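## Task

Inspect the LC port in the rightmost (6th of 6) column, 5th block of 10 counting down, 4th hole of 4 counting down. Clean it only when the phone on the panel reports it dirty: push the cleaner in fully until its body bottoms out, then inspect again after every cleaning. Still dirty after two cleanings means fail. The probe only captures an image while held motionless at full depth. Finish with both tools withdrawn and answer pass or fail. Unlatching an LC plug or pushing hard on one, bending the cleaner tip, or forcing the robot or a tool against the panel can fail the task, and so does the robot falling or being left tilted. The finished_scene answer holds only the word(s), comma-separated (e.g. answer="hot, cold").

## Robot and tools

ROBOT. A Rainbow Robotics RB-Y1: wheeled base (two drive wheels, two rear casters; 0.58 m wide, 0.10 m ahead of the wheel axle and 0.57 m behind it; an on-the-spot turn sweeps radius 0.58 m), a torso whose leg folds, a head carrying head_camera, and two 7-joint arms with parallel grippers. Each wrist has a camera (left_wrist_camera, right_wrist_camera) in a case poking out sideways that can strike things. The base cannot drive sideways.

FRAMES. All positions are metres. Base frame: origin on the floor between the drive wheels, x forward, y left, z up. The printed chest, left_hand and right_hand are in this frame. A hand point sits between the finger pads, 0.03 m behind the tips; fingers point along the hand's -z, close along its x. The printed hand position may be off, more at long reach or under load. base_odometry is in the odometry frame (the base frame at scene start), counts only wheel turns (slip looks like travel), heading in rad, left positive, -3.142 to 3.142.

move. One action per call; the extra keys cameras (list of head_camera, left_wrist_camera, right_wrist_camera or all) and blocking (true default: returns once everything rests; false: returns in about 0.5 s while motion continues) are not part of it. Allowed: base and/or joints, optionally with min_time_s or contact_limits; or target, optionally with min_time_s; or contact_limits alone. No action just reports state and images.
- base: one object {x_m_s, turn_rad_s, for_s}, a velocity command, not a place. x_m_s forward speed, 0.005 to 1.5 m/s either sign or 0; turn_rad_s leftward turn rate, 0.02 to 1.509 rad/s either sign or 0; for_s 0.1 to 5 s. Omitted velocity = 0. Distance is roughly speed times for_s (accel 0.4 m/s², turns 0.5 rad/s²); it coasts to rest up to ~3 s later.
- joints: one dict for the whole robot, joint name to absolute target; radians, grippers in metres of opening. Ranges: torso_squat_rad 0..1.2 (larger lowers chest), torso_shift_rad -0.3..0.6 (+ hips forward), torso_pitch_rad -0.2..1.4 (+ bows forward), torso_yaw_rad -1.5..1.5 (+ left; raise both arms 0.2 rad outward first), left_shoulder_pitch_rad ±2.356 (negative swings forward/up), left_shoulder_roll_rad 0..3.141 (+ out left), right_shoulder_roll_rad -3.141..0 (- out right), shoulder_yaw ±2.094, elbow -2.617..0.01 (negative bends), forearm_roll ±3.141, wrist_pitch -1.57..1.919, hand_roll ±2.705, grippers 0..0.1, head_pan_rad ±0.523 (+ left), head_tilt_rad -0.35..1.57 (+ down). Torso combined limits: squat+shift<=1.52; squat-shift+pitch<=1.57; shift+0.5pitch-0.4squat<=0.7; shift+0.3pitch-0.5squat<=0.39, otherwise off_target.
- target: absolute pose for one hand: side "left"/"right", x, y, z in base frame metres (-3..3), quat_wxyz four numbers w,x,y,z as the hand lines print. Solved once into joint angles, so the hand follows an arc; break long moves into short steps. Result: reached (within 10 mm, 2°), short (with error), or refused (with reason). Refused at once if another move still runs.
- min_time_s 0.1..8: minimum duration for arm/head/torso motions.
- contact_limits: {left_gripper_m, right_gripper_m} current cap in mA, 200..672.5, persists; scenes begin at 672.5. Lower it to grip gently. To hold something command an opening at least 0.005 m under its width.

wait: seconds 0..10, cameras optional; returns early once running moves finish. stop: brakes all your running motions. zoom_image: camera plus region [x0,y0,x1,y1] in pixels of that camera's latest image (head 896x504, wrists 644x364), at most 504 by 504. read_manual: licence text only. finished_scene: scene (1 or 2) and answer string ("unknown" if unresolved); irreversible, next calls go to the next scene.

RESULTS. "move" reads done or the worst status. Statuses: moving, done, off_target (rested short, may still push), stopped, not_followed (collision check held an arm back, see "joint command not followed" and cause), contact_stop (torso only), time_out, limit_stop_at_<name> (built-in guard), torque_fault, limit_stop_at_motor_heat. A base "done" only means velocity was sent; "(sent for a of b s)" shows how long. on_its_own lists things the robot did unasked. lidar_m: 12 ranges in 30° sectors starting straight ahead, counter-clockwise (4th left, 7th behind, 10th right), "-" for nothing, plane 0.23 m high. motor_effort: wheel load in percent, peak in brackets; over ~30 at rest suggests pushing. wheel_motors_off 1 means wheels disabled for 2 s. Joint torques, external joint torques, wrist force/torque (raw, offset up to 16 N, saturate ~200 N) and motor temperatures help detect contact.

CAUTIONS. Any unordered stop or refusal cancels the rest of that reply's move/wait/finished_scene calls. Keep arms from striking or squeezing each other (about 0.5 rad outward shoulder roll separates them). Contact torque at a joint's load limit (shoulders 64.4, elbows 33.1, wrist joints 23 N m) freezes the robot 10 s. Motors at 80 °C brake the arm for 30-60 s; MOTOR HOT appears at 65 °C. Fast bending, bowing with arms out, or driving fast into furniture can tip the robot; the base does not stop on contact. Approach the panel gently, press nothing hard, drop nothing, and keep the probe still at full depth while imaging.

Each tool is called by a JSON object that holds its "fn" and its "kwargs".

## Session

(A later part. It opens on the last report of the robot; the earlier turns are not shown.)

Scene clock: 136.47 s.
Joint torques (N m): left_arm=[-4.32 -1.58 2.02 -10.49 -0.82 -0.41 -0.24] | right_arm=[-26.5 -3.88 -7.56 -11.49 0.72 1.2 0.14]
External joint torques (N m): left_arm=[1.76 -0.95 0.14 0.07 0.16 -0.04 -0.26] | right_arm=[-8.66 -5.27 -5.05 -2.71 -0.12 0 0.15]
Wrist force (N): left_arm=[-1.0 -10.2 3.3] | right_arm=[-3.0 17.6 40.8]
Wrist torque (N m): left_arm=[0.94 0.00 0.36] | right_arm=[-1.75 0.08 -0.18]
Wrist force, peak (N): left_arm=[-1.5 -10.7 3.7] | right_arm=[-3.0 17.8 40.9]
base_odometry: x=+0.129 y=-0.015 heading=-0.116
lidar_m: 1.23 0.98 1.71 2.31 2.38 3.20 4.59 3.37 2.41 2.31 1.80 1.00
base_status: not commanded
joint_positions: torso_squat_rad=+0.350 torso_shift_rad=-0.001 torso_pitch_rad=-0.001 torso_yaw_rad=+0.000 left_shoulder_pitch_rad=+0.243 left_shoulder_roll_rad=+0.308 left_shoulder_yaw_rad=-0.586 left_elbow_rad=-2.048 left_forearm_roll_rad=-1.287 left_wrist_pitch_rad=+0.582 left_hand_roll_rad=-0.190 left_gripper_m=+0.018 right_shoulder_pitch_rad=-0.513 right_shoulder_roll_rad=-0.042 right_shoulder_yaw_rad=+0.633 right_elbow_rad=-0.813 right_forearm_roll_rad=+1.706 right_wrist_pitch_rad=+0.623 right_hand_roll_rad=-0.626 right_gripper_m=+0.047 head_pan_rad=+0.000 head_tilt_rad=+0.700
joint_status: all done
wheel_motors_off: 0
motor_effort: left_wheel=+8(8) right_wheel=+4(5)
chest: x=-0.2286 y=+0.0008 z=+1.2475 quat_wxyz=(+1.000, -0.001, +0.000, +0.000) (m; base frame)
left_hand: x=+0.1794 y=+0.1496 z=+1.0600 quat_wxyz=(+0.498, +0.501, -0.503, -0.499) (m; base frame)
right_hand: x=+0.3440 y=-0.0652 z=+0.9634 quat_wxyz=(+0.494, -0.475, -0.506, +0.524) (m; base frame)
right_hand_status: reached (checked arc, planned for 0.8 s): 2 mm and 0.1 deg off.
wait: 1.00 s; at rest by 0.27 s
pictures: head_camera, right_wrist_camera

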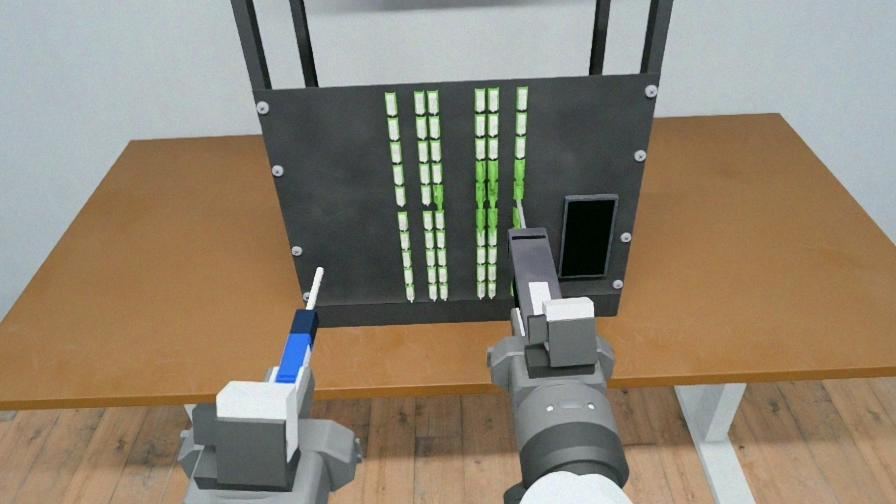

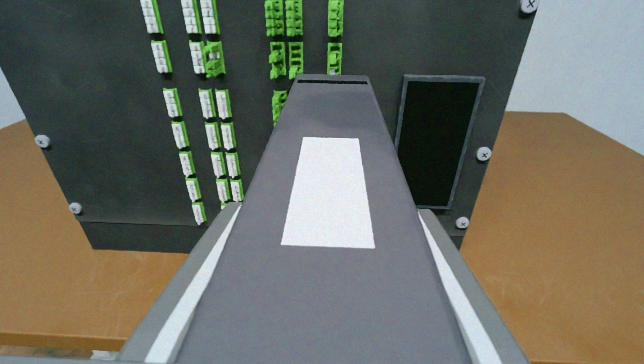

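{"fn": "zoom_image", "kwargs": {"camera": "head_camera", "region": [490, 180, 570, 260]}}

{"fn": "zoom_image", "kwargs": {"camera": "right_wrist_camera", "region": [220, 0, 380, 110]}}

{"fn": "wait", "kwargs": {"seconds": 0.1, "cameras": ["left_wrist_camera"]}}

{"fn": "zoom_image", "kwargs": {"camera": "left_wrist_camera", "region": [440, 80, 560, 180]}}

Scaled by 6.300 from the camera's 896x504 image, which has a finer 1280x720 frame.

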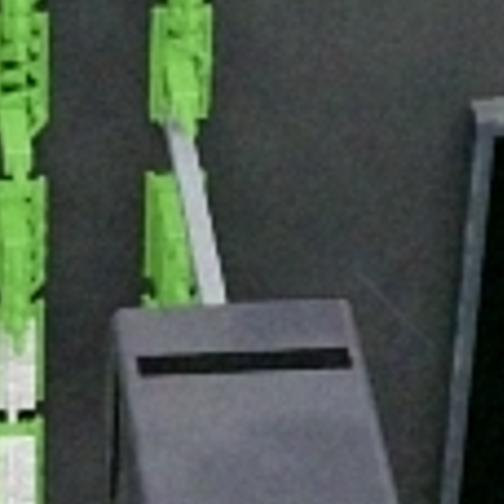

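Scaled by 3.150 from the camera's 644x364 image, which has a finer 920x520 frame.

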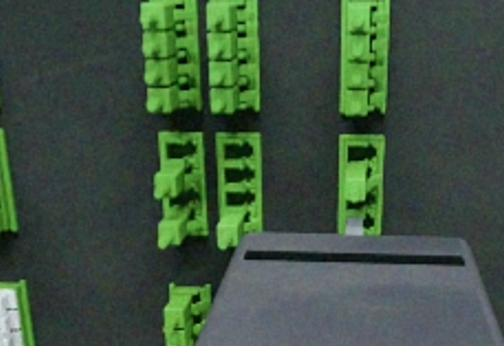

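Scene clock: 137.07 s.
Joint torques (N m): left_arm=[-4.35 -1.31 2.01 -10.63 -0.71 -0.45 -0.24] | right_arm=[-26.14 -3.88 -7.75 -11.52 0.72 1.16 -0.01]
External joint torques (N m): left_arm=[1.73 -0.68 0.13 -0.07 0.27 -0.08 -0.25] | right_arm=[-8.31 -5.27 -5.24 -2.74 -0.12 -0.04 -0.01]
Wrist force (N): left_arm=[-1.3 -10.2 3.7] | right_arm=[-2.9 17.2 40.6]
Wrist torque (N m): left_arm=[0.98 -0.04 0.32] | right_arm=[-1.72 0.09 -0.18]
Wrist force, peak (N): left_arm=[-0.7 -10.5 3.8] | right_arm=[-2.9 17.5 40.8]
base_odometry: x=+0.129 y=-0.015 heading=-0.116
lidar_m: 1.23 0.99 1.71 2.32 2.39 3.20 4.59 3.37 2.42 2.29 1.81 0.99
base_status: not commanded
joint_positions: torso_squat_rad=+0.350 torso_shift_rad=-0.001 torso_pitch_rad=-0.001 torso_yaw_rad=+0.000 left_shoulder_pitch_rad=+0.243 left_shoulder_roll_rad=+0.308 left_shoulder_yaw_rad=-0.586 left_elbow_rad=-2.048 left_forearm_roll_rad=-1.287 left_wrist_pitch_rad=+0.582 left_hand_roll_rad=-0.190 left_gripper_m=+0.018 right_shoulder_pitch_rad=-0.513 right_shoulder_roll_rad=-0.042 right_shoulder_yaw_rad=+0.633 right_elbow_rad=-0.813 right_forearm_roll_rad=+1.706 right_wrist_pitch_rad=+0.623 right_hand_roll_rad=-0.626 right_gripper_m=+0.047 head_pan_rad=+0.000 head_tilt_rad=+0.700
joint_status: all done
wheel_motors_off: 0
motor_effort: left_wheel=+8(8) right_wheel=+4(5)
chest: x=-0.2286 y=+0.0008 z=+1.2475 quat_wxyz=(+1.000, -0.001, +0.000, +0.000) (m; base frame)
left_hand: x=+0.1794 y=+0.1496 z=+1.0600 quat_wxyz=(+0.498, +0.501, -0.503, -0.499) (m; base frame)
right_hand: x=+0.3440 y=-0.0652 z=+0.9634 quat_wxyz=(+0.494, -0.475, -0.506, +0.524) (m; base frame)
right_hand_status: reached (checked arc, planned for 0.8 s): 2 mm and 0.1 deg off.
wait: 0.10 s; at rest from the start
pictures: left_wrist_camera

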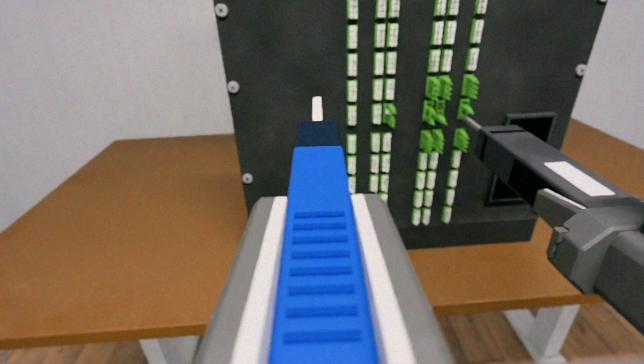

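Scaled by 4.200 from the camera's 644x364 image, which has a finer 1265x715 frame.

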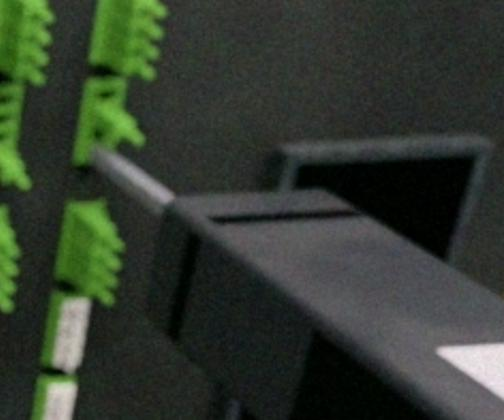

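{"fn": "move", "kwargs": {"target": {"side":"right","x":0.3425,"y":-0.0657,"z":0.9635,"quat_wxyz":[0.49405,-0.47551,-0.50605,0.52351]}, "min_time_s": 0.8}}

{"fn": "wait", "kwargs": {"seconds": 0.5, "cameras": ["left_wrist_camera","right_wrist_camera","head_camera"]}}

{"fn": "zoom_image", "kwargs": {"camera": "right_wrist_camera", "region": [270, 60, 400, 160]}}

{"fn": "zoom_image", "kwargs": {"camera": "right_wrist_camera", "region": [160, 280, 300, 364]}}

{"fn": "zoom_image", "kwargs": {"camera": "right_wrist_camera", "region": [360, 280, 500, 364]}}

{"fn": "zoom_image", "kwargs": {"camera": "right_wrist_camera", "region": [0, 0, 150, 260]}}

{"fn": "zoom_image", "kwargs": {"camera": "right_wrist_camera", "region": [400, 0, 560, 260]}}

Scene clock: 139.93 s.
Joint torques (N m): left_arm=[-4.43 -1.27 1.79 -10.66 -0.81 -0.36 -0.15] | right_arm=[-16.46 -1.22 -1.93 -9.97 1.2 2.59 0.06]
External joint torques (N m): left_arm=[1.63 -0.64 -0.08 -0.1 0.17 0.02 -0.16] | right_arm=[1.27 -2.66 0.59 -1.18 0.35 1.4 0.06]
Wrist force (N): left_arm=[-1.3 -10.5 3.8] | right_arm=[-1.4 17.4 2.7]
Wrist torque (N m): left_arm=[0.99 -0.02 0.31] | right_arm=[-1.20 -0.24 -0.19]
Wrist force, peak (N): left_arm=[-1.2 -10.9 3.5] | right_arm=[-3.1 17.7 40.9]
move: done
base_odometry: x=+0.129 y=-0.015 heading=-0.116
lidar_m: 1.22 0.99 1.71 2.32 2.39 3.20 4.59 3.38 2.41 2.30 1.81 1.00
base_status: not commanded
joint_positions: torso_squat_rad=+0.350 torso_shift_rad=+0.000 torso_pitch_rad=+0.000 torso_yaw_rad=+0.000 left_shoulder_pitch_rad=+0.243 left_shoulder_roll_rad=+0.308 left_shoulder_yaw_rad=-0.586 left_elbow_rad=-2.048 left_forearm_roll_rad=-1.287 left_wrist_pitch_rad=+0.582 left_hand_roll_rad=-0.190 left_gripper_m=+0.018 right_shoulder_pitch_rad=-0.506 right_shoulder_roll_rad=-0.044 right_shoulder_yaw_rad=+0.634 right_elbow_rad=-0.822 right_forearm_roll_rad=+1.707 right_wrist_pitch_rad=+0.625 right_hand_roll_rad=-0.623 right_gripper_m=+0.047 head_pan_rad=+0.000 head_tilt_rad=+0.700
joint_status: all done
wheel_motors_off: 0
motor_effort: left_wheel=+8(8) right_wheel=+0(5)
chest: x=-0.2281 y=+0.0008 z=+1.2475 quat_wxyz=(+1.000, -0.001, +0.000, +0.000) (m; base frame)
left_hand: x=+0.1798 y=+0.1496 z=+1.0597 quat_wxyz=(+0.498, +0.501, -0.502, -0.499) (m; base frame)
right_hand: x=+0.3428 y=-0.0654 z=+0.9631 quat_wxyz=(+0.494, -0.475, -0.506, +0.524) (m; base frame)
right_hand_status: reached (checked arc, planned for 0.8 s): 1 mm and 0.1 deg off.
pictures: none

Scene clock: 140.43 s.
Joint torques (N m): left_arm=[-4.23 -1.31 1.94 -10.59 -0.76 -0.31 -0.18] | right_arm=[-16.14 -1.18 -2.07 -9.91 1.19 2.41 0.13]
External joint torques (N m): left_arm=[1.84 -0.68 0.07 -0.03 0.21 0.06 -0.19] | right_arm=[1.59 -2.62 0.44 -1.11 0.34 1.22 0.14]
Wrist force (N): left_arm=[-1.2 -10.1 3.7] | right_arm=[-1.4 17.2 3.2]
Wrist torque (N m): left_arm=[0.97 0.00 0.34] | right_arm=[-1.24 -0.25 -0.18]
Wrist force, peak (N): left_arm=[-0.8 -10.8 3.8] | right_arm=[-1.7 17.6 2.5]
base_odometry: x=+0.129 y=-0.015 heading=-0.116
lidar_m: 1.23 0.99 1.71 2.31 2.39 3.20 4.58 3.39 2.42 2.31 1.82 1.00
base_status: not commanded
joint_positions: torso_squat_rad=+0.350 torso_shift_rad=+0.000 torso_pitch_rad=+0.000 torso_yaw_rad=+0.000 left_shoulder_pitch_rad=+0.243 left_shoulder_roll_rad=+0.308 left_shoulder_yaw_rad=-0.586 left_elbow_rad=-2.048 left_forearm_roll_rad=-1.287 left_wrist_pitch_rad=+0.582 left_hand_roll_rad=-0.190 left_gripper_m=+0.018 right_shoulder_pitch_rad=-0.506 right_shoulder_roll_rad=-0.044 right_shoulder_yaw_rad=+0.634 right_elbow_rad=-0.822 right_forearm_roll_rad=+1.707 right_wrist_pitch_rad=+0.625 right_hand_roll_rad=-0.623 right_gripper_m=+0.047 head_pan_rad=+0.000 head_tilt_rad=+0.700
joint_status: all done
wheel_motors_off: 0
motor_effort: left_wheel=+7(8) right_wheel=+1(5)
chest: x=-0.2281 y=+0.0008 z=+1.2475 quat_wxyz=(+1.000, -0.001, +0.000, +0.000) (m; base frame)
left_hand: x=+0.1798 y=+0.1496 z=+1.0597 quat_wxyz=(+0.498, +0.501, -0.502, -0.499) (m; base frame)
right_hand: x=+0.3428 y=-0.0654 z=+0.9631 quat_wxyz=(+0.494, -0.475, -0.506, +0.524) (m; base frame)
right_hand_status: reached (checked arc, planned for 0.8 s): 1 mm and 0.1 deg off.
wait: 0.50 s; at rest by 0.27 s
pictures: head_camera, left_wrist_camera, right_wrist_camera

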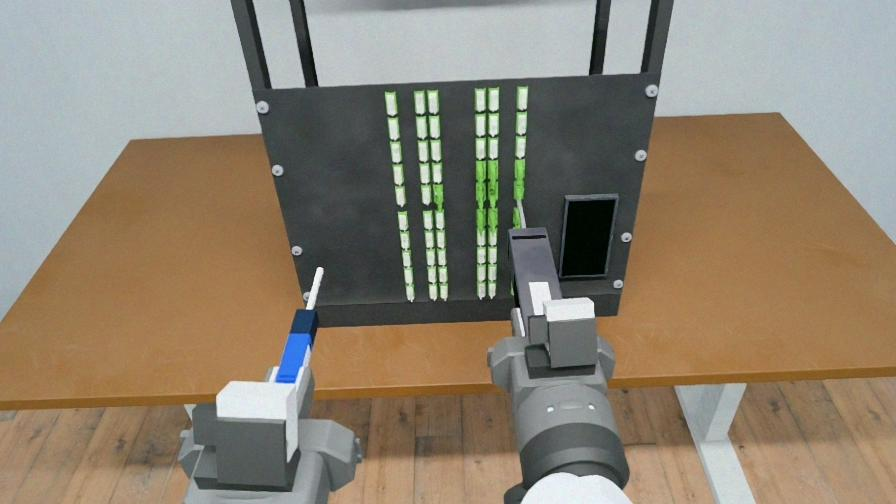

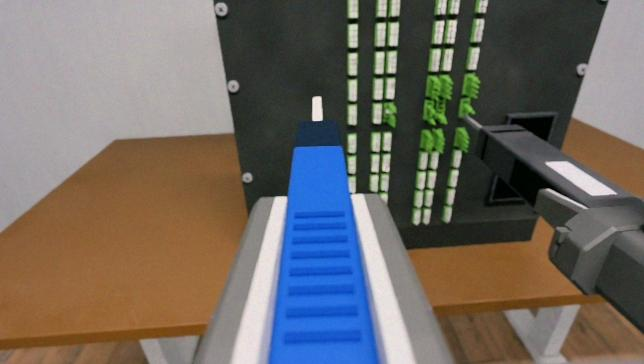

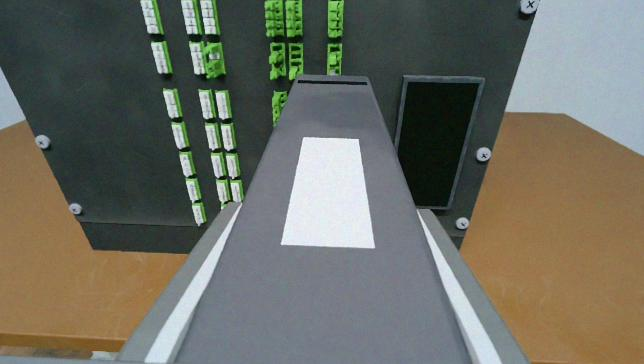

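Scaled by 3.877 from the camera's 644x364 image, which has a finer 920x520 frame.

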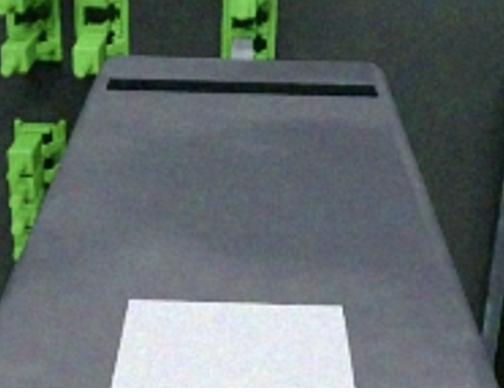

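Scaled by 3.600 from the camera's 644x364 image, which has a finer 920x520 frame.

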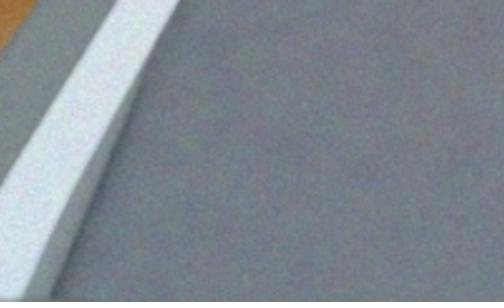

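Scaled by 3.600 from the camera's 644x364 image, which has a finer 920x520 frame.

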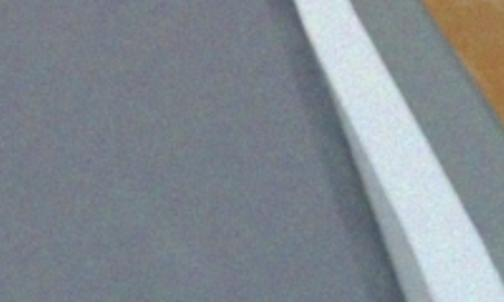

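Scaled by 1.938 from the camera's 644x364 image, which has a finer 920x520 frame.

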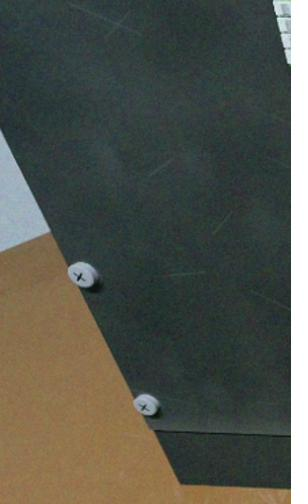

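Scaled by 1.938 from the camera's 644x364 image, which has a finer 920x520 frame.

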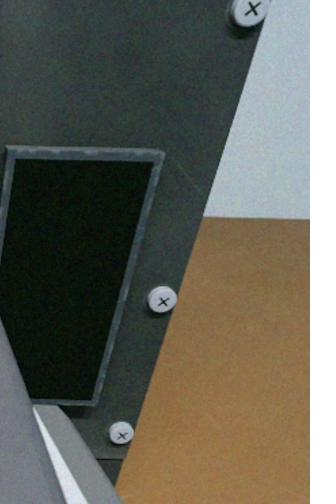

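{"fn": "move", "kwargs": {"target": {"side":"right","x":0.3445,"y":-0.0712,"z":0.9637,"quat_wxyz":[0.48881,-0.47045,-0.51081,0.52845]}, "min_time_s": 1}}

{"fn": "wait", "kwargs": {"seconds": 0.7, "cameras": ["head_camera"]}}

{"fn": "move", "kwargs": {"target": {"side":"right","x":0.3445,"y":-0.0600,"z":0.9637,"quat_wxyz":[0.49929,-0.48057,-0.50130,0.51857]}, "min_time_s": 1}}

{"fn": "wait", "kwargs": {"seconds": 0.7, "cameras": ["head_camera"]}}

{"fn": "move", "kwargs": {"target": {"side":"right","x":0.3445,"y":-0.0657,"z":0.9637,"quat_wxyz":[0.49405,-0.47551,-0.50605,0.52351]}, "min_time_s": 1}}

{"fn": "wait", "kwargs": {"seconds": 0.7, "cameras": ["head_camera","right_wrist_camera"]}}

{"fn": "zoom_image", "kwargs": {"camera": "head_camera", "region": [490, 180, 570, 260]}}

Scene clock: 143.63 s.
Joint torques (N m): left_arm=[-4.24 -1.44 1.96 -10.66 -0.75 -0.38 -0.14] | right_arm=[-21.28 -5.01 -5.16 -9.85 1.03 1.54 -0.63]
External joint torques (N m): left_arm=[1.82 -0.81 0.09 -0.1 0.23 0 -0.15] | right_arm=[-3.53 -5.99 -2.38 -1.1 0.23 0.32 -0.62]
Wrist force (N): left_arm=[-1.1 -9.8 3.7] | right_arm=[2.4 15.7 24.6]
Wrist torque (N m): left_arm=[0.92 -0.02 0.35] | right_arm=[-1.73 0.97 -0.15]
Wrist force, peak (N): left_arm=[-1.1 -10.7 4.0] | right_arm=[3.1 18.0 27.0]
move: done
base_odometry: x=+0.129 y=-0.015 heading=-0.116
lidar_m: 1.23 0.99 1.71 2.32 2.39 3.20 4.59 3.37 2.42 2.30 1.81 0.99
base_status: not commanded
joint_positions: torso_squat_rad=+0.350 torso_shift_rad=+0.000 torso_pitch_rad=+0.000 torso_yaw_rad=+0.000 left_shoulder_pitch_rad=+0.243 left_shoulder_roll_rad=+0.308 left_shoulder_yaw_rad=-0.586 left_elbow_rad=-2.048 left_forearm_roll_rad=-1.287 left_wrist_pitch_rad=+0.582 left_hand_roll_rad=-0.190 left_gripper_m=+0.018 right_shoulder_pitch_rad=-0.500 right_shoulder_roll_rad=-0.071 right_shoulder_yaw_rad=+0.642 right_elbow_rad=-0.843 right_forearm_roll_rad=+1.710 right_wrist_pitch_rad=+0.601 right_hand_roll_rad=-0.640 right_gripper_m=+0.047 head_pan_rad=+0.000 head_tilt_rad=+0.700
joint_status: all done
wheel_motors_off: 0
motor_effort: left_wheel=+7(8) right_wheel=+1(2)
chest: x=-0.2282 y=+0.0008 z=+1.2475 quat_wxyz=(+1.000, -0.001, +0.000, +0.000) (m; base frame)
left_hand: x=+0.1797 y=+0.1496 z=+1.0598 quat_wxyz=(+0.498, +0.501, -0.502, -0.499) (m; base frame)
right_hand: x=+0.3437 y=-0.0704 z=+0.9629 quat_wxyz=(+0.489, -0.470, -0.510, +0.529) (m; base frame)
right_hand_status: reached (checked arc, planned for 1.0 s): 1 mm and 0.1 deg off.
pictures: none

Scene clock: 144.33 s.
Joint torques (N m): left_arm=[-4.25 -1.33 1.89 -10.54 -0.71 -0.38 -0.27] | right_arm=[-21.39 -5.03 -5.23 -9.84 1.07 1.5 -0.53]
External joint torques (N m): left_arm=[1.81 -0.7 0.01 0.02 0.27 0 -0.28] | right_arm=[-3.64 -6.02 -2.44 -1.08 0.27 0.28 -0.52]
Wrist force (N): left_arm=[-1.3 -10.2 4.0] | right_arm=[2.2 16.2 25.1]
Wrist torque (N m): left_arm=[0.97 -0.01 0.34] | right_arm=[-1.72 0.96 -0.16]
Wrist force, peak (N): left_arm=[-0.8 -10.7 3.9] | right_arm=[1.7 16.7 25.4]
base_odometry: x=+0.129 y=-0.015 heading=-0.116
lidar_m: 1.23 0.98 1.72 2.31 2.39 3.20 4.58 3.38 2.41 2.30 1.81 0.99
base_status: not commanded
joint_positions: torso_squat_rad=+0.350 torso_shift_rad=+0.000 torso_pitch_rad=+0.000 torso_yaw_rad=+0.000 left_shoulder_pitch_rad=+0.243 left_shoulder_roll_rad=+0.308 left_shoulder_yaw_rad=-0.586 left_elbow_rad=-2.048 left_forearm_roll_rad=-1.287 left_wrist_pitch_rad=+0.582 left_hand_roll_rad=-0.190 left_gripper_m=+0.018 right_shoulder_pitch_rad=-0.500 right_shoulder_roll_rad=-0.071 right_shoulder_yaw_rad=+0.642 right_elbow_rad=-0.843 right_forearm_roll_rad=+1.710 right_wrist_pitch_rad=+0.601 right_hand_roll_rad=-0.640 right_gripper_m=+0.047 head_pan_rad=+0.000 head_tilt_rad=+0.700
joint_status: all done
wheel_motors_off: 0
motor_effort: left_wheel=+7(8) right_wheel=+0(2)
chest: x=-0.2282 y=+0.0008 z=+1.2475 quat_wxyz=(+1.000, -0.001, +0.000, +0.000) (m; base frame)
left_hand: x=+0.1797 y=+0.1496 z=+1.0598 quat_wxyz=(+0.498, +0.501, -0.502, -0.499) (m; base frame)
right_hand: x=+0.3437 y=-0.0704 z=+0.9629 quat_wxyz=(+0.489, -0.470, -0.510, +0.529) (m; base frame)
right_hand_status: reached (checked arc, planned for 1.0 s): 1 mm and 0.1 deg off.
wait: 0.70 s; at rest by 0.27 s
pictures: head_camera

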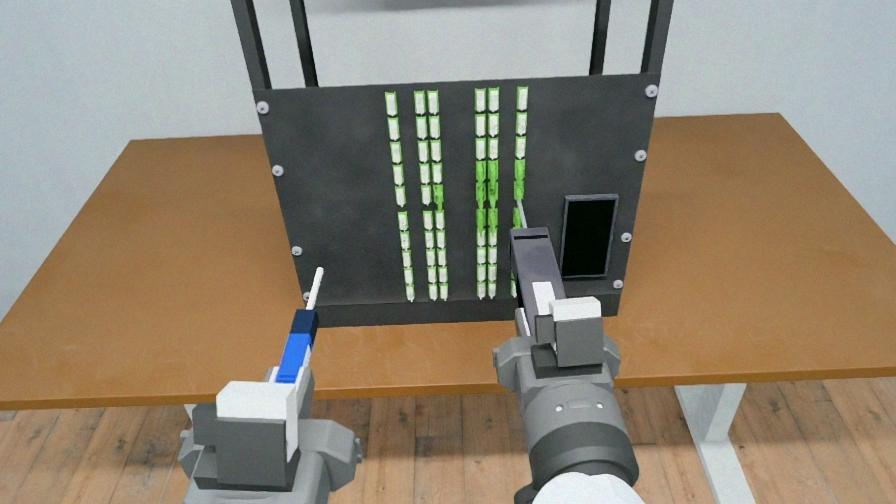

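Scene clock: 145.67 s.
Joint torques (N m): left_arm=[-4.58 -1.63 2.13 -10.64 -0.69 -0.41 -0.21] | right_arm=[-24.14 1.42 -5.38 -9.8 0.69 1.29 -0.1]
External joint torques (N m): left_arm=[1.49 -1 0.25 -0.08 0.29 -0.04 -0.22] | right_arm=[-6.26 -0.37 -3.14 -1.05 -0.19 0.1 -0.09]
Wrist force (N): left_arm=[-0.9 -9.8 3.6] | right_arm=[-3.0 15.4 27.4]
Wrist torque (N m): left_arm=[0.93 0.02 0.32] | right_arm=[-1.33 -0.20 -0.02]
Wrist force, peak (N): left_arm=[-1.1 -10.7 3.6] | right_arm=[3.7 20.4 36.6]
move: done
base_odometry: x=+0.129 y=-0.015 heading=-0.116
lidar_m: 1.22 0.99 1.72 2.31 2.40 3.21 4.59 3.38 2.40 2.30 1.81 0.99
base_status: not commanded
joint_positions: torso_squat_rad=+0.350 torso_shift_rad=+0.000 torso_pitch_rad=+0.000 torso_yaw_rad=+0.000 left_shoulder_pitch_rad=+0.243 left_shoulder_roll_rad=+0.308 left_shoulder_yaw_rad=-0.586 left_elbow_rad=-2.048 left_forearm_roll_rad=-1.287 left_wrist_pitch_rad=+0.582 left_hand_roll_rad=-0.190 left_gripper_m=+0.018 right_shoulder_pitch_rad=-0.528 right_shoulder_roll_rad=-0.013 right_shoulder_yaw_rad=+0.628 right_elbow_rad=-0.776 right_forearm_roll_rad=+1.707 right_wrist_pitch_rad=+0.651 right_hand_roll_rad=-0.621 right_gripper_m=+0.047 head_pan_rad=+0.000 head_tilt_rad=+0.700
joint_status: all done
wheel_motors_off: 0
motor_effort: left_wheel=+7(7) right_wheel=+2(2)
chest: x=-0.2283 y=+0.0008 z=+1.2475 quat_wxyz=(+1.000, -0.001, +0.000, +0.000) (m; base frame)
left_hand: x=+0.1796 y=+0.1496 z=+1.0598 quat_wxyz=(+0.498, +0.501, -0.502, -0.499) (m; base frame)
right_hand: x=+0.3438 y=-0.0602 z=+0.9627 quat_wxyz=(+0.500, -0.480, -0.501, +0.519) (m; base frame)
right_hand_status: reached (checked arc, planned for 1.0 s): 1 mm and 0.1 deg off.
pictures: none

Scene clock: 146.37 s.
Joint torques (N m): left_arm=[-4.31 -1.06 2.05 -10.44 -0.73 -0.35 -0.14] | right_arm=[-24.15 1.64 -5.48 -9.85 0.64 1.32 -0.08]
External joint torques (N m): left_arm=[1.76 -0.43 0.17 0.12 0.25 0.03 -0.16] | right_arm=[-6.27 -0.15 -3.25 -1.11 -0.25 0.13 -0.08]
Wrist force (N): left_arm=[-0.9 -10.3 3.7] | right_arm=[-3.4 15.8 27.3]
Wrist torque (N m): left_arm=[0.98 0.00 0.31] | right_arm=[-1.27 -0.22 -0.01]
Wrist force, peak (N): left_arm=[-1.5 -10.8 3.9] | right_arm=[-3.6 16.9 27.6]
base_odometry: x=+0.129 y=-0.015 heading=-0.116
lidar_m: 1.23 0.99 1.72 2.31 2.38 3.21 4.59 3.37 2.41 2.30 1.81 1.00
base_status: not commanded
joint_positions: torso_squat_rad=+0.350 torso_shift_rad=+0.000 torso_pitch_rad=+0.000 torso_yaw_rad=+0.000 left_shoulder_pitch_rad=+0.243 left_shoulder_roll_rad=+0.308 left_shoulder_yaw_rad=-0.586 left_elbow_rad=-2.048 left_forearm_roll_rad=-1.287 left_wrist_pitch_rad=+0.582 left_hand_roll_rad=-0.190 left_gripper_m=+0.018 right_shoulder_pitch_rad=-0.528 right_shoulder_roll_rad=-0.013 right_shoulder_yaw_rad=+0.628 right_elbow_rad=-0.776 right_forearm_roll_rad=+1.707 right_wrist_pitch_rad=+0.651 right_hand_roll_rad=-0.621 right_gripper_m=+0.047 head_pan_rad=+0.000 head_tilt_rad=+0.700
joint_status: all done
wheel_motors_off: 0
motor_effort: left_wheel=+7(7) right_wheel=+2(2)
chest: x=-0.2283 y=+0.0008 z=+1.2475 quat_wxyz=(+1.000, -0.001, +0.000, +0.000) (m; base frame)
left_hand: x=+0.1796 y=+0.1496 z=+1.0598 quat_wxyz=(+0.498, +0.501, -0.502, -0.499) (m; base frame)
right_hand: x=+0.3438 y=-0.0602 z=+0.9627 quat_wxyz=(+0.500, -0.480, -0.501, +0.519) (m; base frame)
right_hand_status: reached (checked arc, planned for 1.0 s): 1 mm and 0.1 deg off.
wait: 0.70 s; at rest by 0.27 s
pictures: head_camera

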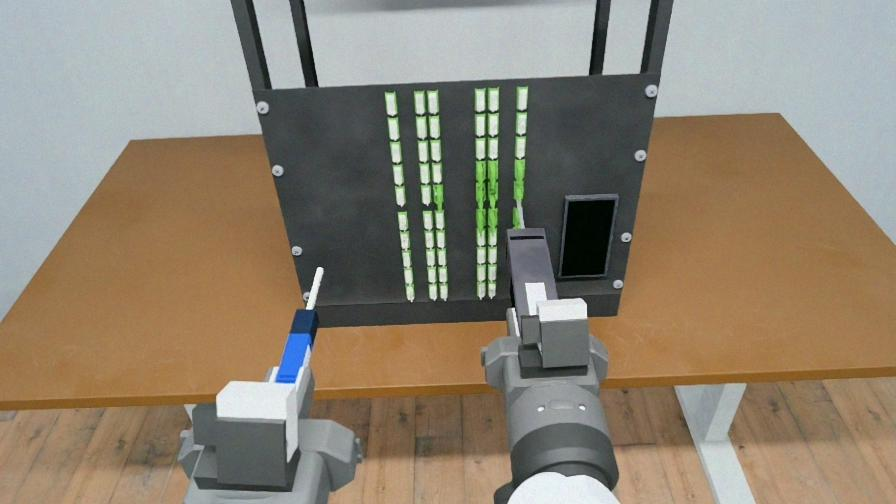

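Scene clock: 147.70 s.
Joint torques (N m): left_arm=[-4.57 -1.51 2.01 -10.45 -0.74 -0.31 -0.2] | right_arm=[-21.18 -3.07 -4.28 -10.11 0.94 1.26 -0.59]
External joint torques (N m): left_arm=[1.5 -0.88 0.13 0.11 0.24 0.07 -0.21] | right_arm=[-3.36 -4.48 -1.78 -1.37 0.1 0.05 -0.58]
Wrist force (N): left_arm=[-1.2 -10.2 3.5] | right_arm=[-1.4 14.5 24.0]
Wrist torque (N m): left_arm=[0.97 -0.02 0.34] | right_arm=[-1.75 0.12 -0.16]
Wrist force, peak (N): left_arm=[-1.0 -10.8 3.7] | right_arm=[-1.4 18.4 32.3]
move: done
base_odometry: x=+0.129 y=-0.015 heading=-0.116
lidar_m: 1.23 0.98 1.72 2.32 2.38 3.20 4.58 3.37 2.42 2.31 1.82 0.99
base_status: not commanded
joint_positions: torso_squat_rad=+0.350 torso_shift_rad=+0.000 torso_pitch_rad=+0.000 torso_yaw_rad=+0.000 left_shoulder_pitch_rad=+0.243 left_shoulder_roll_rad=+0.308 left_shoulder_yaw_rad=-0.586 left_elbow_rad=-2.048 left_forearm_roll_rad=-1.287 left_wrist_pitch_rad=+0.582 left_hand_roll_rad=-0.190 left_gripper_m=+0.018 right_shoulder_pitch_rad=-0.515 right_shoulder_roll_rad=-0.041 right_shoulder_yaw_rad=+0.636 right_elbow_rad=-0.808 right_forearm_roll_rad=+1.709 right_wrist_pitch_rad=+0.628 right_hand_roll_rad=-0.632 right_gripper_m=+0.047 head_pan_rad=+0.000 head_tilt_rad=+0.700
joint_status: all done
wheel_motors_off: 0
motor_effort: left_wheel=+7(7) right_wheel=-2(2)
chest: x=-0.2283 y=+0.0008 z=+1.2475 quat_wxyz=(+1.000, -0.001, +0.000, +0.000) (m; base frame)
left_hand: x=+0.1796 y=+0.1496 z=+1.0598 quat_wxyz=(+0.498, +0.501, -0.502, -0.499) (m; base frame)
right_hand: x=+0.3438 y=-0.0651 z=+0.9629 quat_wxyz=(+0.494, -0.475, -0.506, +0.523) (m; base frame)
right_hand_status: reached (checked arc, planned for 1.0 s): 1 mm and 0.1 deg off.
pictures: none

Scene clock: 148.40 s.
Joint torques (N m): left_arm=[-4.3 -1.49 1.8 -10.51 -0.7 -0.37 -0.2] | right_arm=[-21.06 -3.01 -4.13 -10.1 0.97 1.29 -0.62]
External joint torques (N m): left_arm=[1.77 -0.86 -0.08 0.05 0.28 0.01 -0.21] | right_arm=[-3.24 -4.42 -1.63 -1.35 0.12 0.08 -0.61]
Wrist force (N): left_arm=[-0.9 -10.4 3.8] | right_arm=[-1.6 15.1 24.0]
Wrist torque (N m): left_arm=[1.01 0.05 0.34] | right_arm=[-1.77 0.13 -0.17]
Wrist force, peak (N): left_arm=[-0.9 -10.8 3.4] | right_arm=[-2.2 15.8 24.6]
base_odometry: x=+0.129 y=-0.015 heading=-0.116
lidar_m: 1.23 0.99 1.72 2.32 2.39 3.20 4.59 3.39 2.41 2.31 1.82 0.99
base_status: not commanded
joint_positions: torso_squat_rad=+0.350 torso_shift_rad=+0.000 torso_pitch_rad=+0.000 torso_yaw_rad=+0.000 left_shoulder_pitch_rad=+0.243 left_shoulder_roll_rad=+0.308 left_shoulder_yaw_rad=-0.586 left_elbow_rad=-2.048 left_forearm_roll_rad=-1.287 left_wrist_pitch_rad=+0.582 left_hand_roll_rad=-0.190 left_gripper_m=+0.018 right_shoulder_pitch_rad=-0.515 right_shoulder_roll_rad=-0.041 right_shoulder_yaw_rad=+0.636 right_elbow_rad=-0.808 right_forearm_roll_rad=+1.709 right_wrist_pitch_rad=+0.628 right_hand_roll_rad=-0.632 right_gripper_m=+0.047 head_pan_rad=+0.000 head_tilt_rad=+0.700
joint_status: all done
wheel_motors_off: 0
motor_effort: left_wheel=+7(7) right_wheel=+0(2)
chest: x=-0.2283 y=+0.0008 z=+1.2475 quat_wxyz=(+1.000, -0.001, +0.000, +0.000) (m; base frame)
left_hand: x=+0.1796 y=+0.1496 z=+1.0598 quat_wxyz=(+0.498, +0.501, -0.502, -0.499) (m; base frame)
right_hand: x=+0.3438 y=-0.0651 z=+0.9629 quat_wxyz=(+0.494, -0.475, -0.506, +0.523) (m; base frame)
right_hand_status: reached (checked arc, planned for 1.0 s): 1 mm and 0.1 deg off.
wait: 0.70 s; at rest by 0.27 s
pictures: head_camera, right_wrist_camera

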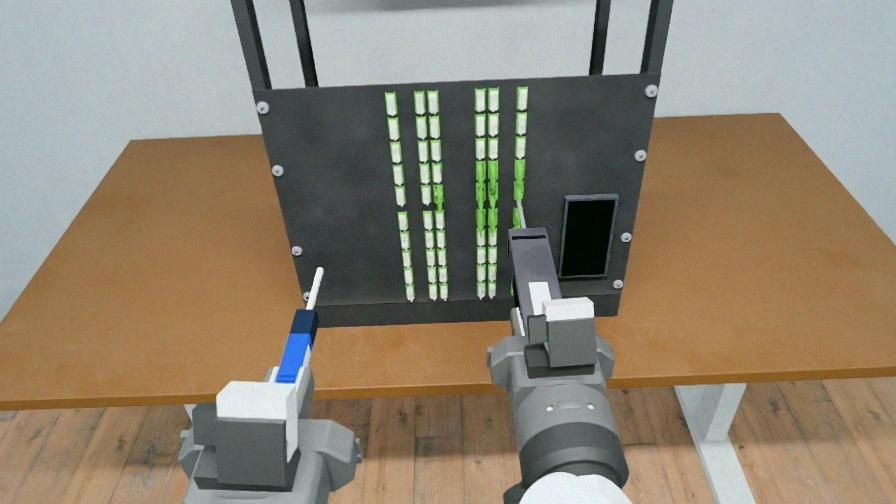

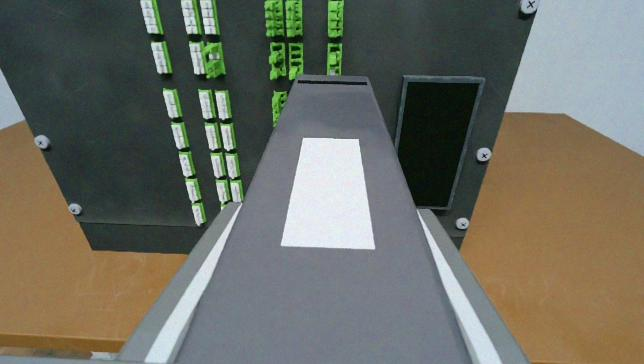

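Scaled by 6.300 from the camera's 896x504 image, which has a finer 1280x720 frame.

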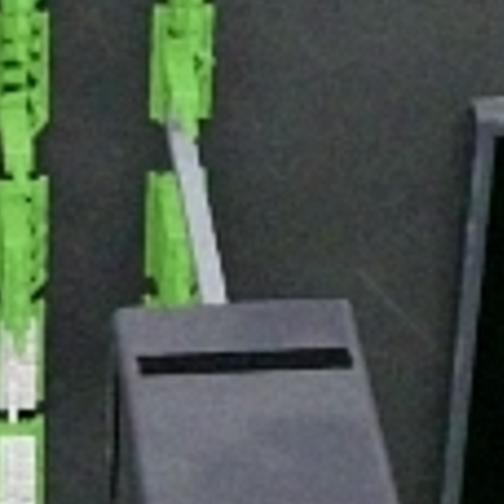

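{"fn": "move", "kwargs": {"target": {"side":"right","x":0.3445,"y":-0.0602,"z":0.9681,"quat_wxyz":[0.50305,-0.47668,-0.49756,0.52217]}, "min_time_s": 1}}

{"fn": "wait", "kwargs": {"seconds": 0.7, "cameras": ["head_camera"]}}

{"fn": "move", "kwargs": {"target": {"side":"right","x":0.3445,"y":-0.0602,"z":0.9593,"quat_wxyz":[0.49553,-0.48446,-0.50504,0.51497]}, "min_time_s": 1}}

{"fn": "wait", "kwargs": {"seconds": 0.7, "cameras": ["head_camera"]}}

{"fn": "move", "kwargs": {"target": {"side":"right","x":0.3445,"y":-0.0602,"z":0.9637,"quat_wxyz":[0.49929,-0.48057,-0.50130,0.51857]}, "min_time_s": 1}}

{"fn": "wait", "kwargs": {"seconds": 0.7, "cameras": ["head_camera","right_wrist_camera"]}}

{"fn": "zoom_image", "kwargs": {"camera": "head_camera", "region": [490, 180, 570, 260]}}

Scene clock: 151.00 s.
Joint torques (N m): left_arm=[-4.42 -1.6 1.81 -10.45 -0.71 -0.43 -0.22] | right_arm=[-17 3.2 -3.55 -10.56 0.99 1.58 0.22]
External joint torques (N m): left_arm=[1.64 -0.97 -0.06 0.11 0.27 -0.05 -0.23] | right_arm=[0.77 1.34 -1.29 -1.53 0.09 0.51 0.22]
Wrist force (N): left_arm=[-0.9 -9.9 3.8] | right_arm=[-2.0 17.1 4.8]
Wrist torque (N m): left_arm=[0.93 0.01 0.34] | right_arm=[-1.49 -0.10 -0.30]
Wrist force, peak (N): left_arm=[-1.4 -10.7 3.5] | right_arm=[-2.6 17.3 25.7]
move: done
base_odometry: x=+0.129 y=-0.015 heading=-0.116
lidar_m: 1.22 0.99 1.70 2.32 2.39 3.20 4.58 3.37 2.40 2.31 1.80 0.99
base_status: not commanded
joint_positions: torso_squat_rad=+0.350 torso_shift_rad=+0.000 torso_pitch_rad=+0.000 torso_yaw_rad=+0.000 left_shoulder_pitch_rad=+0.243 left_shoulder_roll_rad=+0.308 left_shoulder_yaw_rad=-0.586 left_elbow_rad=-2.048 left_forearm_roll_rad=-1.287 left_wrist_pitch_rad=+0.582 left_hand_roll_rad=-0.190 left_gripper_m=+0.018 right_shoulder_pitch_rad=-0.508 right_shoulder_roll_rad=-0.019 right_shoulder_yaw_rad=+0.603 right_elbow_rad=-0.833 right_forearm_roll_rad=+1.676 right_wrist_pitch_rad=+0.623 right_hand_roll_rad=-0.556 right_gripper_m=+0.047 head_pan_rad=+0.000 head_tilt_rad=+0.700
joint_status: all done
wheel_motors_off: 0
motor_effort: left_wheel=+7(7) right_wheel=+0(2)
chest: x=-0.2281 y=+0.0008 z=+1.2475 quat_wxyz=(+1.000, -0.001, +0.000, +0.000) (m; base frame)
left_hand: x=+0.1798 y=+0.1496 z=+1.0598 quat_wxyz=(+0.498, +0.501, -0.502, -0.499) (m; base frame)
right_hand: x=+0.3447 y=-0.0607 z=+0.9676 quat_wxyz=(+0.502, -0.477, -0.499, +0.521) (m; base frame)
right_hand_status: reached (checked arc, planned for 1.0 s): 1 mm and 0.3 deg off.
pictures: none

Scene clock: 151.70 s.
Joint torques (N m): left_arm=[-4.32 -1.57 1.69 -10.59 -0.63 -0.4 -0.15] | right_arm=[-17.09 2.97 -3.68 -10.42 0.91 1.83 0.04]
External joint torques (N m): left_arm=[1.74 -0.94 -0.19 -0.03 0.35 -0.02 -0.16] | right_arm=[0.68 1.11 -1.42 -1.39 0.01 0.75 0.05]
Wrist force (N): left_arm=[-0.9 -10.0 3.6] | right_arm=[-2.0 16.7 4.7]
Wrist torque (N m): left_arm=[0.95 0.02 0.34] | right_arm=[-1.45 -0.09 -0.30]
Wrist force, peak (N): left_arm=[-1.0 -10.7 4.1] | right_arm=[-2.3 17.9 5.0]
base_odometry: x=+0.129 y=-0.015 heading=-0.116
lidar_m: 1.22 0.99 1.71 2.32 2.39 3.20 4.58 3.38 2.42 2.30 1.82 0.98
base_status: not commanded
joint_positions: torso_squat_rad=+0.350 torso_shift_rad=+0.000 torso_pitch_rad=+0.000 torso_yaw_rad=+0.000 left_shoulder_pitch_rad=+0.243 left_shoulder_roll_rad=+0.308 left_shoulder_yaw_rad=-0.586 left_elbow_rad=-2.048 left_forearm_roll_rad=-1.287 left_wrist_pitch_rad=+0.582 left_hand_roll_rad=-0.190 left_gripper_m=+0.018 right_shoulder_pitch_rad=-0.508 right_shoulder_roll_rad=-0.019 right_shoulder_yaw_rad=+0.603 right_elbow_rad=-0.833 right_forearm_roll_rad=+1.676 right_wrist_pitch_rad=+0.623 right_hand_roll_rad=-0.556 right_gripper_m=+0.047 head_pan_rad=+0.000 head_tilt_rad=+0.700
joint_status: all done
wheel_motors_off: 0
motor_effort: left_wheel=+7(7) right_wheel=+0(2)
chest: x=-0.2281 y=+0.0008 z=+1.2475 quat_wxyz=(+1.000, -0.001, +0.000, +0.000) (m; base frame)
left_hand: x=+0.1798 y=+0.1496 z=+1.0598 quat_wxyz=(+0.498, +0.501, -0.502, -0.499) (m; base frame)
right_hand: x=+0.3447 y=-0.0607 z=+0.9676 quat_wxyz=(+0.502, -0.477, -0.499, +0.521) (m; base frame)
right_hand_status: reached (checked arc, planned for 1.0 s): 1 mm and 0.3 deg off.
wait: 0.70 s; at rest by 0.27 s
pictures: head_camera

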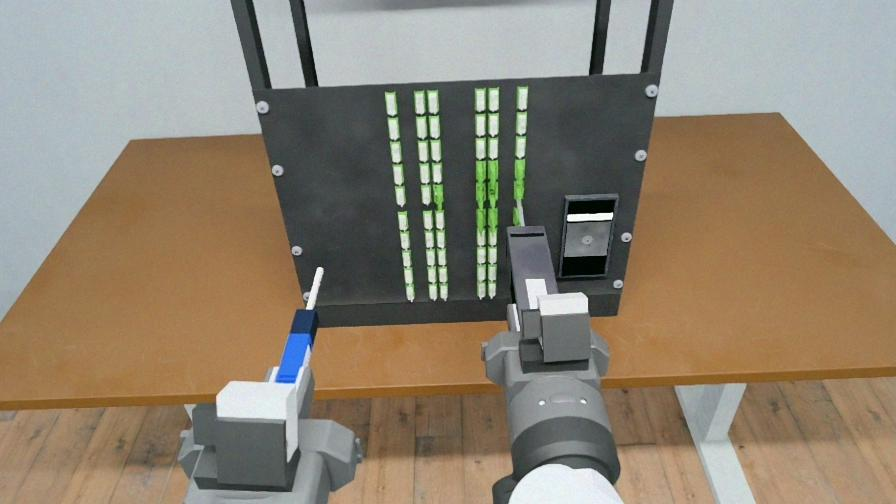

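Scene clock: 153.03 s.
Joint torques (N m): left_arm=[-4.52 -1.33 1.89 -10.52 -0.64 -0.44 -0.29] | right_arm=[-14.42 1.6 -1.44 -5.49 -0.03 0.17 -0.64]
External joint torques (N m): left_arm=[1.55 -0.69 0.01 0.04 0.34 -0.06 -0.3] | right_arm=[3.66 -0.02 0.75 2.91 -0.89 -1.15 -0.63]
Wrist force (N): left_arm=[-0.8 -10.1 3.8] | right_arm=[-3.1 5.7 8.9]
Wrist torque (N m): left_arm=[0.96 0.06 0.34] | right_arm=[-1.13 0.23 -0.06]
Wrist force, peak (N): left_arm=[-1.1 -10.7 3.9] | right_arm=[-7.6 18.3 14.0]
move: done
base_odometry: x=+0.129 y=-0.015 heading=-0.116
lidar_m: 1.22 0.98 1.72 2.31 2.39 3.20 4.58 3.39 2.40 2.30 1.81 0.99
base_status: not commanded
joint_positions: torso_squat_rad=+0.350 torso_shift_rad=+0.000 torso_pitch_rad=+0.000 torso_yaw_rad=+0.000 left_shoulder_pitch_rad=+0.243 left_shoulder_roll_rad=+0.308 left_shoulder_yaw_rad=-0.586 left_elbow_rad=-2.048 left_forearm_roll_rad=-1.287 left_wrist_pitch_rad=+0.582 left_hand_roll_rad=-0.190 left_gripper_m=+0.018 right_shoulder_pitch_rad=-0.557 right_shoulder_roll_rad=-0.005 right_shoulder_yaw_rad=+0.653 right_elbow_rad=-0.707 right_forearm_roll_rad=+1.747 right_wrist_pitch_rad=+0.683 right_hand_roll_rad=-0.702 right_gripper_m=+0.047 head_pan_rad=+0.000 head_tilt_rad=+0.700
joint_status: all done
wheel_motors_off: 0
motor_effort: left_wheel=+6(7) right_wheel=+1(4)
chest: x=-0.2282 y=+0.0008 z=+1.2475 quat_wxyz=(+1.000, -0.001, +0.000, +0.000) (m; base frame)
left_hand: x=+0.1797 y=+0.1496 z=+1.0598 quat_wxyz=(+0.498, +0.501, -0.502, -0.499) (m; base frame)
right_hand: x=+0.3447 y=-0.0601 z=+0.9604 quat_wxyz=(+0.495, -0.484, -0.505, +0.515) (m; base frame)
right_hand_status: reached (checked arc, planned for 1.0 s): 1 mm and 0.1 deg off.
pictures: none

Scene clock: 153.73 s.
Joint torques (N m): left_arm=[-4.27 -1.46 1.93 -10.69 -0.65 -0.49 -0.24] | right_arm=[-14.53 1.98 -1.44 -5.4 0.07 0.24 -0.63]
External joint torques (N m): left_arm=[1.8 -0.83 0.05 -0.13 0.33 -0.11 -0.25] | right_arm=[3.55 0.36 0.75 3 -0.79 -1.09 -0.63]
Wrist force (N): left_arm=[-1.1 -10.2 3.8] | right_arm=[-2.7 6.1 9.2]
Wrist torque (N m): left_arm=[0.98 -0.02 0.33] | right_arm=[-1.21 0.28 -0.06]
Wrist force, peak (N): left_arm=[-1.1 -10.7 3.9] | right_arm=[-3.5 6.5 10.4]
base_odometry: x=+0.129 y=-0.015 heading=-0.116
lidar_m: 1.22 0.98 1.72 2.31 2.38 3.20 4.59 3.38 2.41 2.30 1.81 0.99
base_status: not commanded
joint_positions: torso_squat_rad=+0.350 torso_shift_rad=+0.000 torso_pitch_rad=+0.000 torso_yaw_rad=+0.000 left_shoulder_pitch_rad=+0.243 left_shoulder_roll_rad=+0.308 left_shoulder_yaw_rad=-0.586 left_elbow_rad=-2.048 left_forearm_roll_rad=-1.287 left_wrist_pitch_rad=+0.582 left_hand_roll_rad=-0.190 left_gripper_m=+0.018 right_shoulder_pitch_rad=-0.557 right_shoulder_roll_rad=-0.005 right_shoulder_yaw_rad=+0.653 right_elbow_rad=-0.707 right_forearm_roll_rad=+1.747 right_wrist_pitch_rad=+0.683 right_hand_roll_rad=-0.702 right_gripper_m=+0.047 head_pan_rad=+0.000 head_tilt_rad=+0.700
joint_status: all done
wheel_motors_off: 0
motor_effort: left_wheel=+6(7) right_wheel=-1(4)
chest: x=-0.2282 y=+0.0008 z=+1.2475 quat_wxyz=(+1.000, -0.001, +0.000, +0.000) (m; base frame)
left_hand: x=+0.1797 y=+0.1496 z=+1.0598 quat_wxyz=(+0.498, +0.501, -0.502, -0.499) (m; base frame)
right_hand: x=+0.3447 y=-0.0601 z=+0.9604 quat_wxyz=(+0.495, -0.484, -0.505, +0.515) (m; base frame)
right_hand_status: reached (checked arc, planned for 1.0 s): 1 mm and 0.1 deg off.
wait: 0.70 s; at rest by 0.27 s
pictures: head_camera

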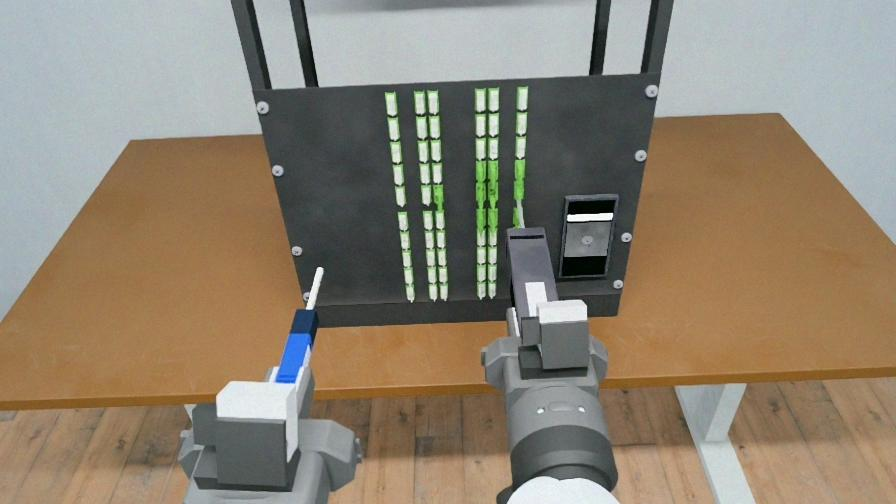

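Scene clock: 155.07 s.
Joint torques (N m): left_arm=[-4.5 -1.36 1.88 -10.63 -0.75 -0.36 -0.29] | right_arm=[-15.8 0.05 -2.87 -8.53 0.47 0.72 0.16]
External joint torques (N m): left_arm=[1.57 -0.73 0 -0.08 0.23 0.01 -0.3] | right_arm=[2.14 -1.69 -0.64 0.17 -0.41 -0.51 0.17]
Wrist force (N): left_arm=[-1.2 -10.2 3.4] | right_arm=[-2.7 14.0 5.5]
Wrist torque (N m): left_arm=[0.94 -0.03 0.32] | right_arm=[-2.18 -0.10 -0.28]
Wrist force, peak (N): left_arm=[-1.2 -10.6 3.9] | right_arm=[-6.6 17.9 7.5]
move: done
base_odometry: x=+0.129 y=-0.015 heading=-0.116
lidar_m: 1.23 0.98 1.72 2.32 2.39 3.21 4.58 3.37 2.41 2.31 1.81 1.00
base_status: not commanded
joint_positions: torso_squat_rad=+0.350 torso_shift_rad=+0.000 torso_pitch_rad=+0.000 torso_yaw_rad=+0.000 left_shoulder_pitch_rad=+0.243 left_shoulder_roll_rad=+0.308 left_shoulder_yaw_rad=-0.586 left_elbow_rad=-2.048 left_forearm_roll_rad=-1.287 left_wrist_pitch_rad=+0.582 left_hand_roll_rad=-0.190 left_gripper_m=+0.018 right_shoulder_pitch_rad=-0.535 right_shoulder_roll_rad=-0.011 right_shoulder_yaw_rad=+0.631 right_elbow_rad=-0.763 right_forearm_roll_rad=+1.721 right_wrist_pitch_rad=+0.660 right_hand_roll_rad=-0.642 right_gripper_m=+0.047 head_pan_rad=+0.000 head_tilt_rad=+0.700
joint_status: all done
wheel_motors_off: 0
motor_effort: left_wheel=+6(6) right_wheel=-2(3)
chest: x=-0.2281 y=+0.0008 z=+1.2475 quat_wxyz=(+1.000, -0.001, +0.000, +0.000) (m; base frame)
left_hand: x=+0.1797 y=+0.1496 z=+1.0598 quat_wxyz=(+0.498, +0.501, -0.502, -0.499) (m; base frame)
right_hand: x=+0.3447 y=-0.0602 z=+0.9642 quat_wxyz=(+0.498, -0.482, -0.503, +0.517) (m; base frame)
right_hand_status: reached (checked arc, planned for 1.0 s): 1 mm and 0.4 deg off.
pictures: none

Scene clock: 155.77 s.
Joint torques (N m): left_arm=[-4.51 -1.54 1.99 -10.53 -0.67 -0.36 -0.21] | right_arm=[-16.03 0.34 -3.04 -8.43 0.61 0.67 0.36]
External joint torques (N m): left_arm=[1.55 -0.91 0.12 0.02 0.31 0.01 -0.23] | right_arm=[1.91 -1.4 -0.81 0.26 -0.27 -0.56 0.36]
Wrist force (N): left_arm=[-1.1 -10.2 3.4] | right_arm=[-2.6 13.8 5.5]
Wrist torque (N m): left_arm=[0.97 -0.03 0.33] | right_arm=[-2.16 -0.09 -0.29]
Wrist force, peak (N): left_arm=[-1.0 -10.6 4.1] | right_arm=[-3.0 14.7 5.7]
base_odometry: x=+0.129 y=-0.015 heading=-0.116
lidar_m: 1.23 0.99 1.72 2.31 2.38 3.20 4.58 3.37 2.41 2.31 1.82 0.99
base_status: not commanded
joint_positions: torso_squat_rad=+0.350 torso_shift_rad=+0.000 torso_pitch_rad=+0.000 torso_yaw_rad=+0.000 left_shoulder_pitch_rad=+0.243 left_shoulder_roll_rad=+0.308 left_shoulder_yaw_rad=-0.586 left_elbow_rad=-2.048 left_forearm_roll_rad=-1.287 left_wrist_pitch_rad=+0.582 left_hand_roll_rad=-0.190 left_gripper_m=+0.018 right_shoulder_pitch_rad=-0.535 right_shoulder_roll_rad=-0.011 right_shoulder_yaw_rad=+0.631 right_elbow_rad=-0.763 right_forearm_roll_rad=+1.721 right_wrist_pitch_rad=+0.660 right_hand_roll_rad=-0.642 right_gripper_m=+0.047 head_pan_rad=+0.000 head_tilt_rad=+0.700
joint_status: all done
wheel_motors_off: 0
motor_effort: left_wheel=+6(6) right_wheel=-1(3)
chest: x=-0.2281 y=+0.0008 z=+1.2475 quat_wxyz=(+1.000, -0.001, +0.000, +0.000) (m; base frame)
left_hand: x=+0.1797 y=+0.1496 z=+1.0598 quat_wxyz=(+0.498, +0.501, -0.502, -0.499) (m; base frame)
right_hand: x=+0.3447 y=-0.0602 z=+0.9642 quat_wxyz=(+0.498, -0.482, -0.503, +0.517) (m; base frame)
right_hand_status: reached (checked arc, planned for 1.0 s): 1 mm and 0.4 deg off.
wait: 0.70 s; at rest by 0.27 s
pictures: head_camera, right_wrist_camera

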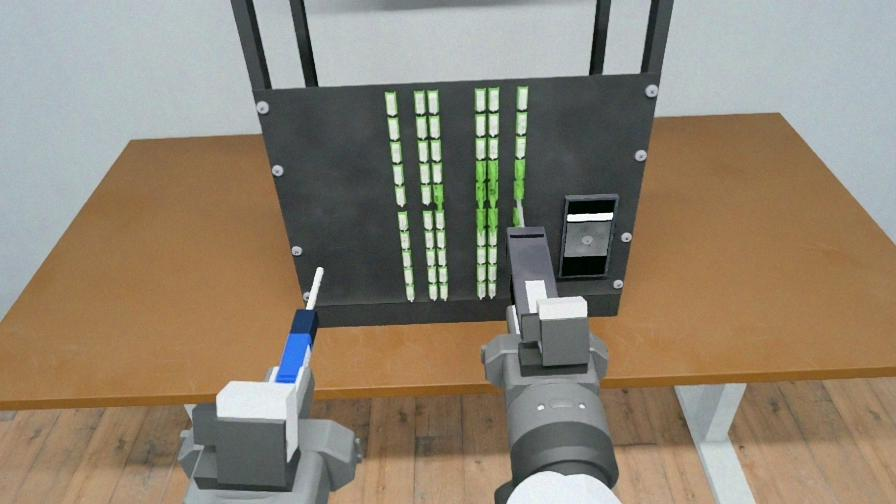

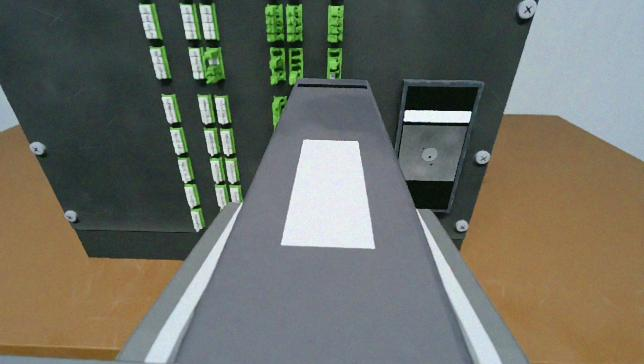

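Scaled by 6.300 from the camera's 896x504 image, which has a finer 1280x720 frame.

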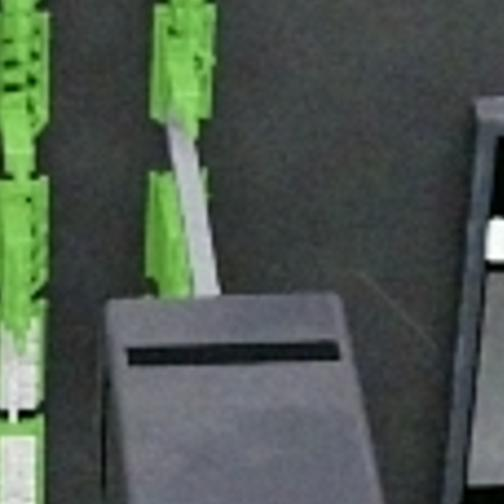

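{"fn": "zoom_image", "kwargs": {"camera": "right_wrist_camera", "region": [390, 70, 500, 220]}}

{"fn": "zoom_image", "kwargs": {"camera": "head_camera", "region": [550, 185, 640, 290]}}

{"fn": "zoom_image", "kwargs": {"camera": "right_wrist_camera", "region": [400, 100, 480, 190]}}

Scaled by 3.360 from the camera's 644x364 image, which has a finer 920x520 frame.

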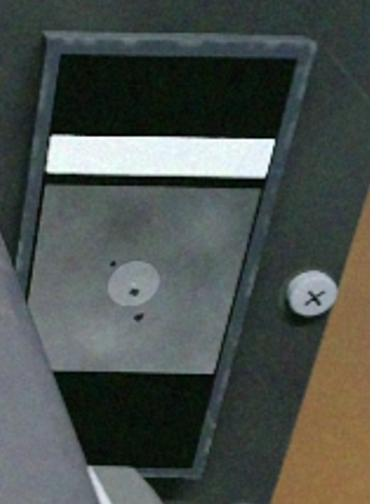

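Scaled by 4.800 from the camera's 896x504 image, which has a finer 1280x720 frame.

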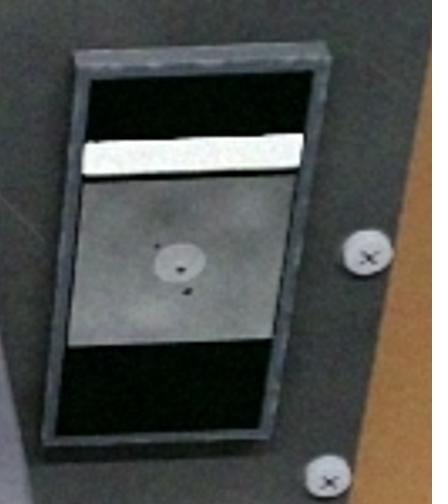

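Scaled by 5.600 from the camera's 644x364 image, which has a finer 920x520 frame.

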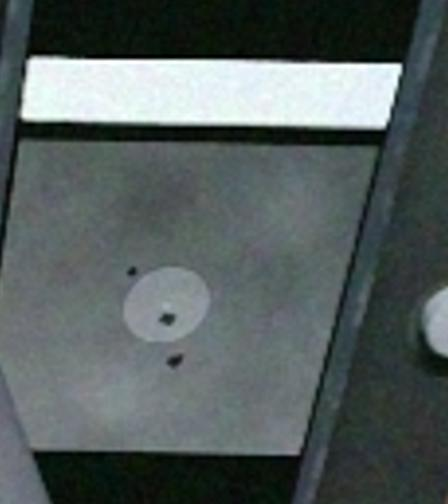

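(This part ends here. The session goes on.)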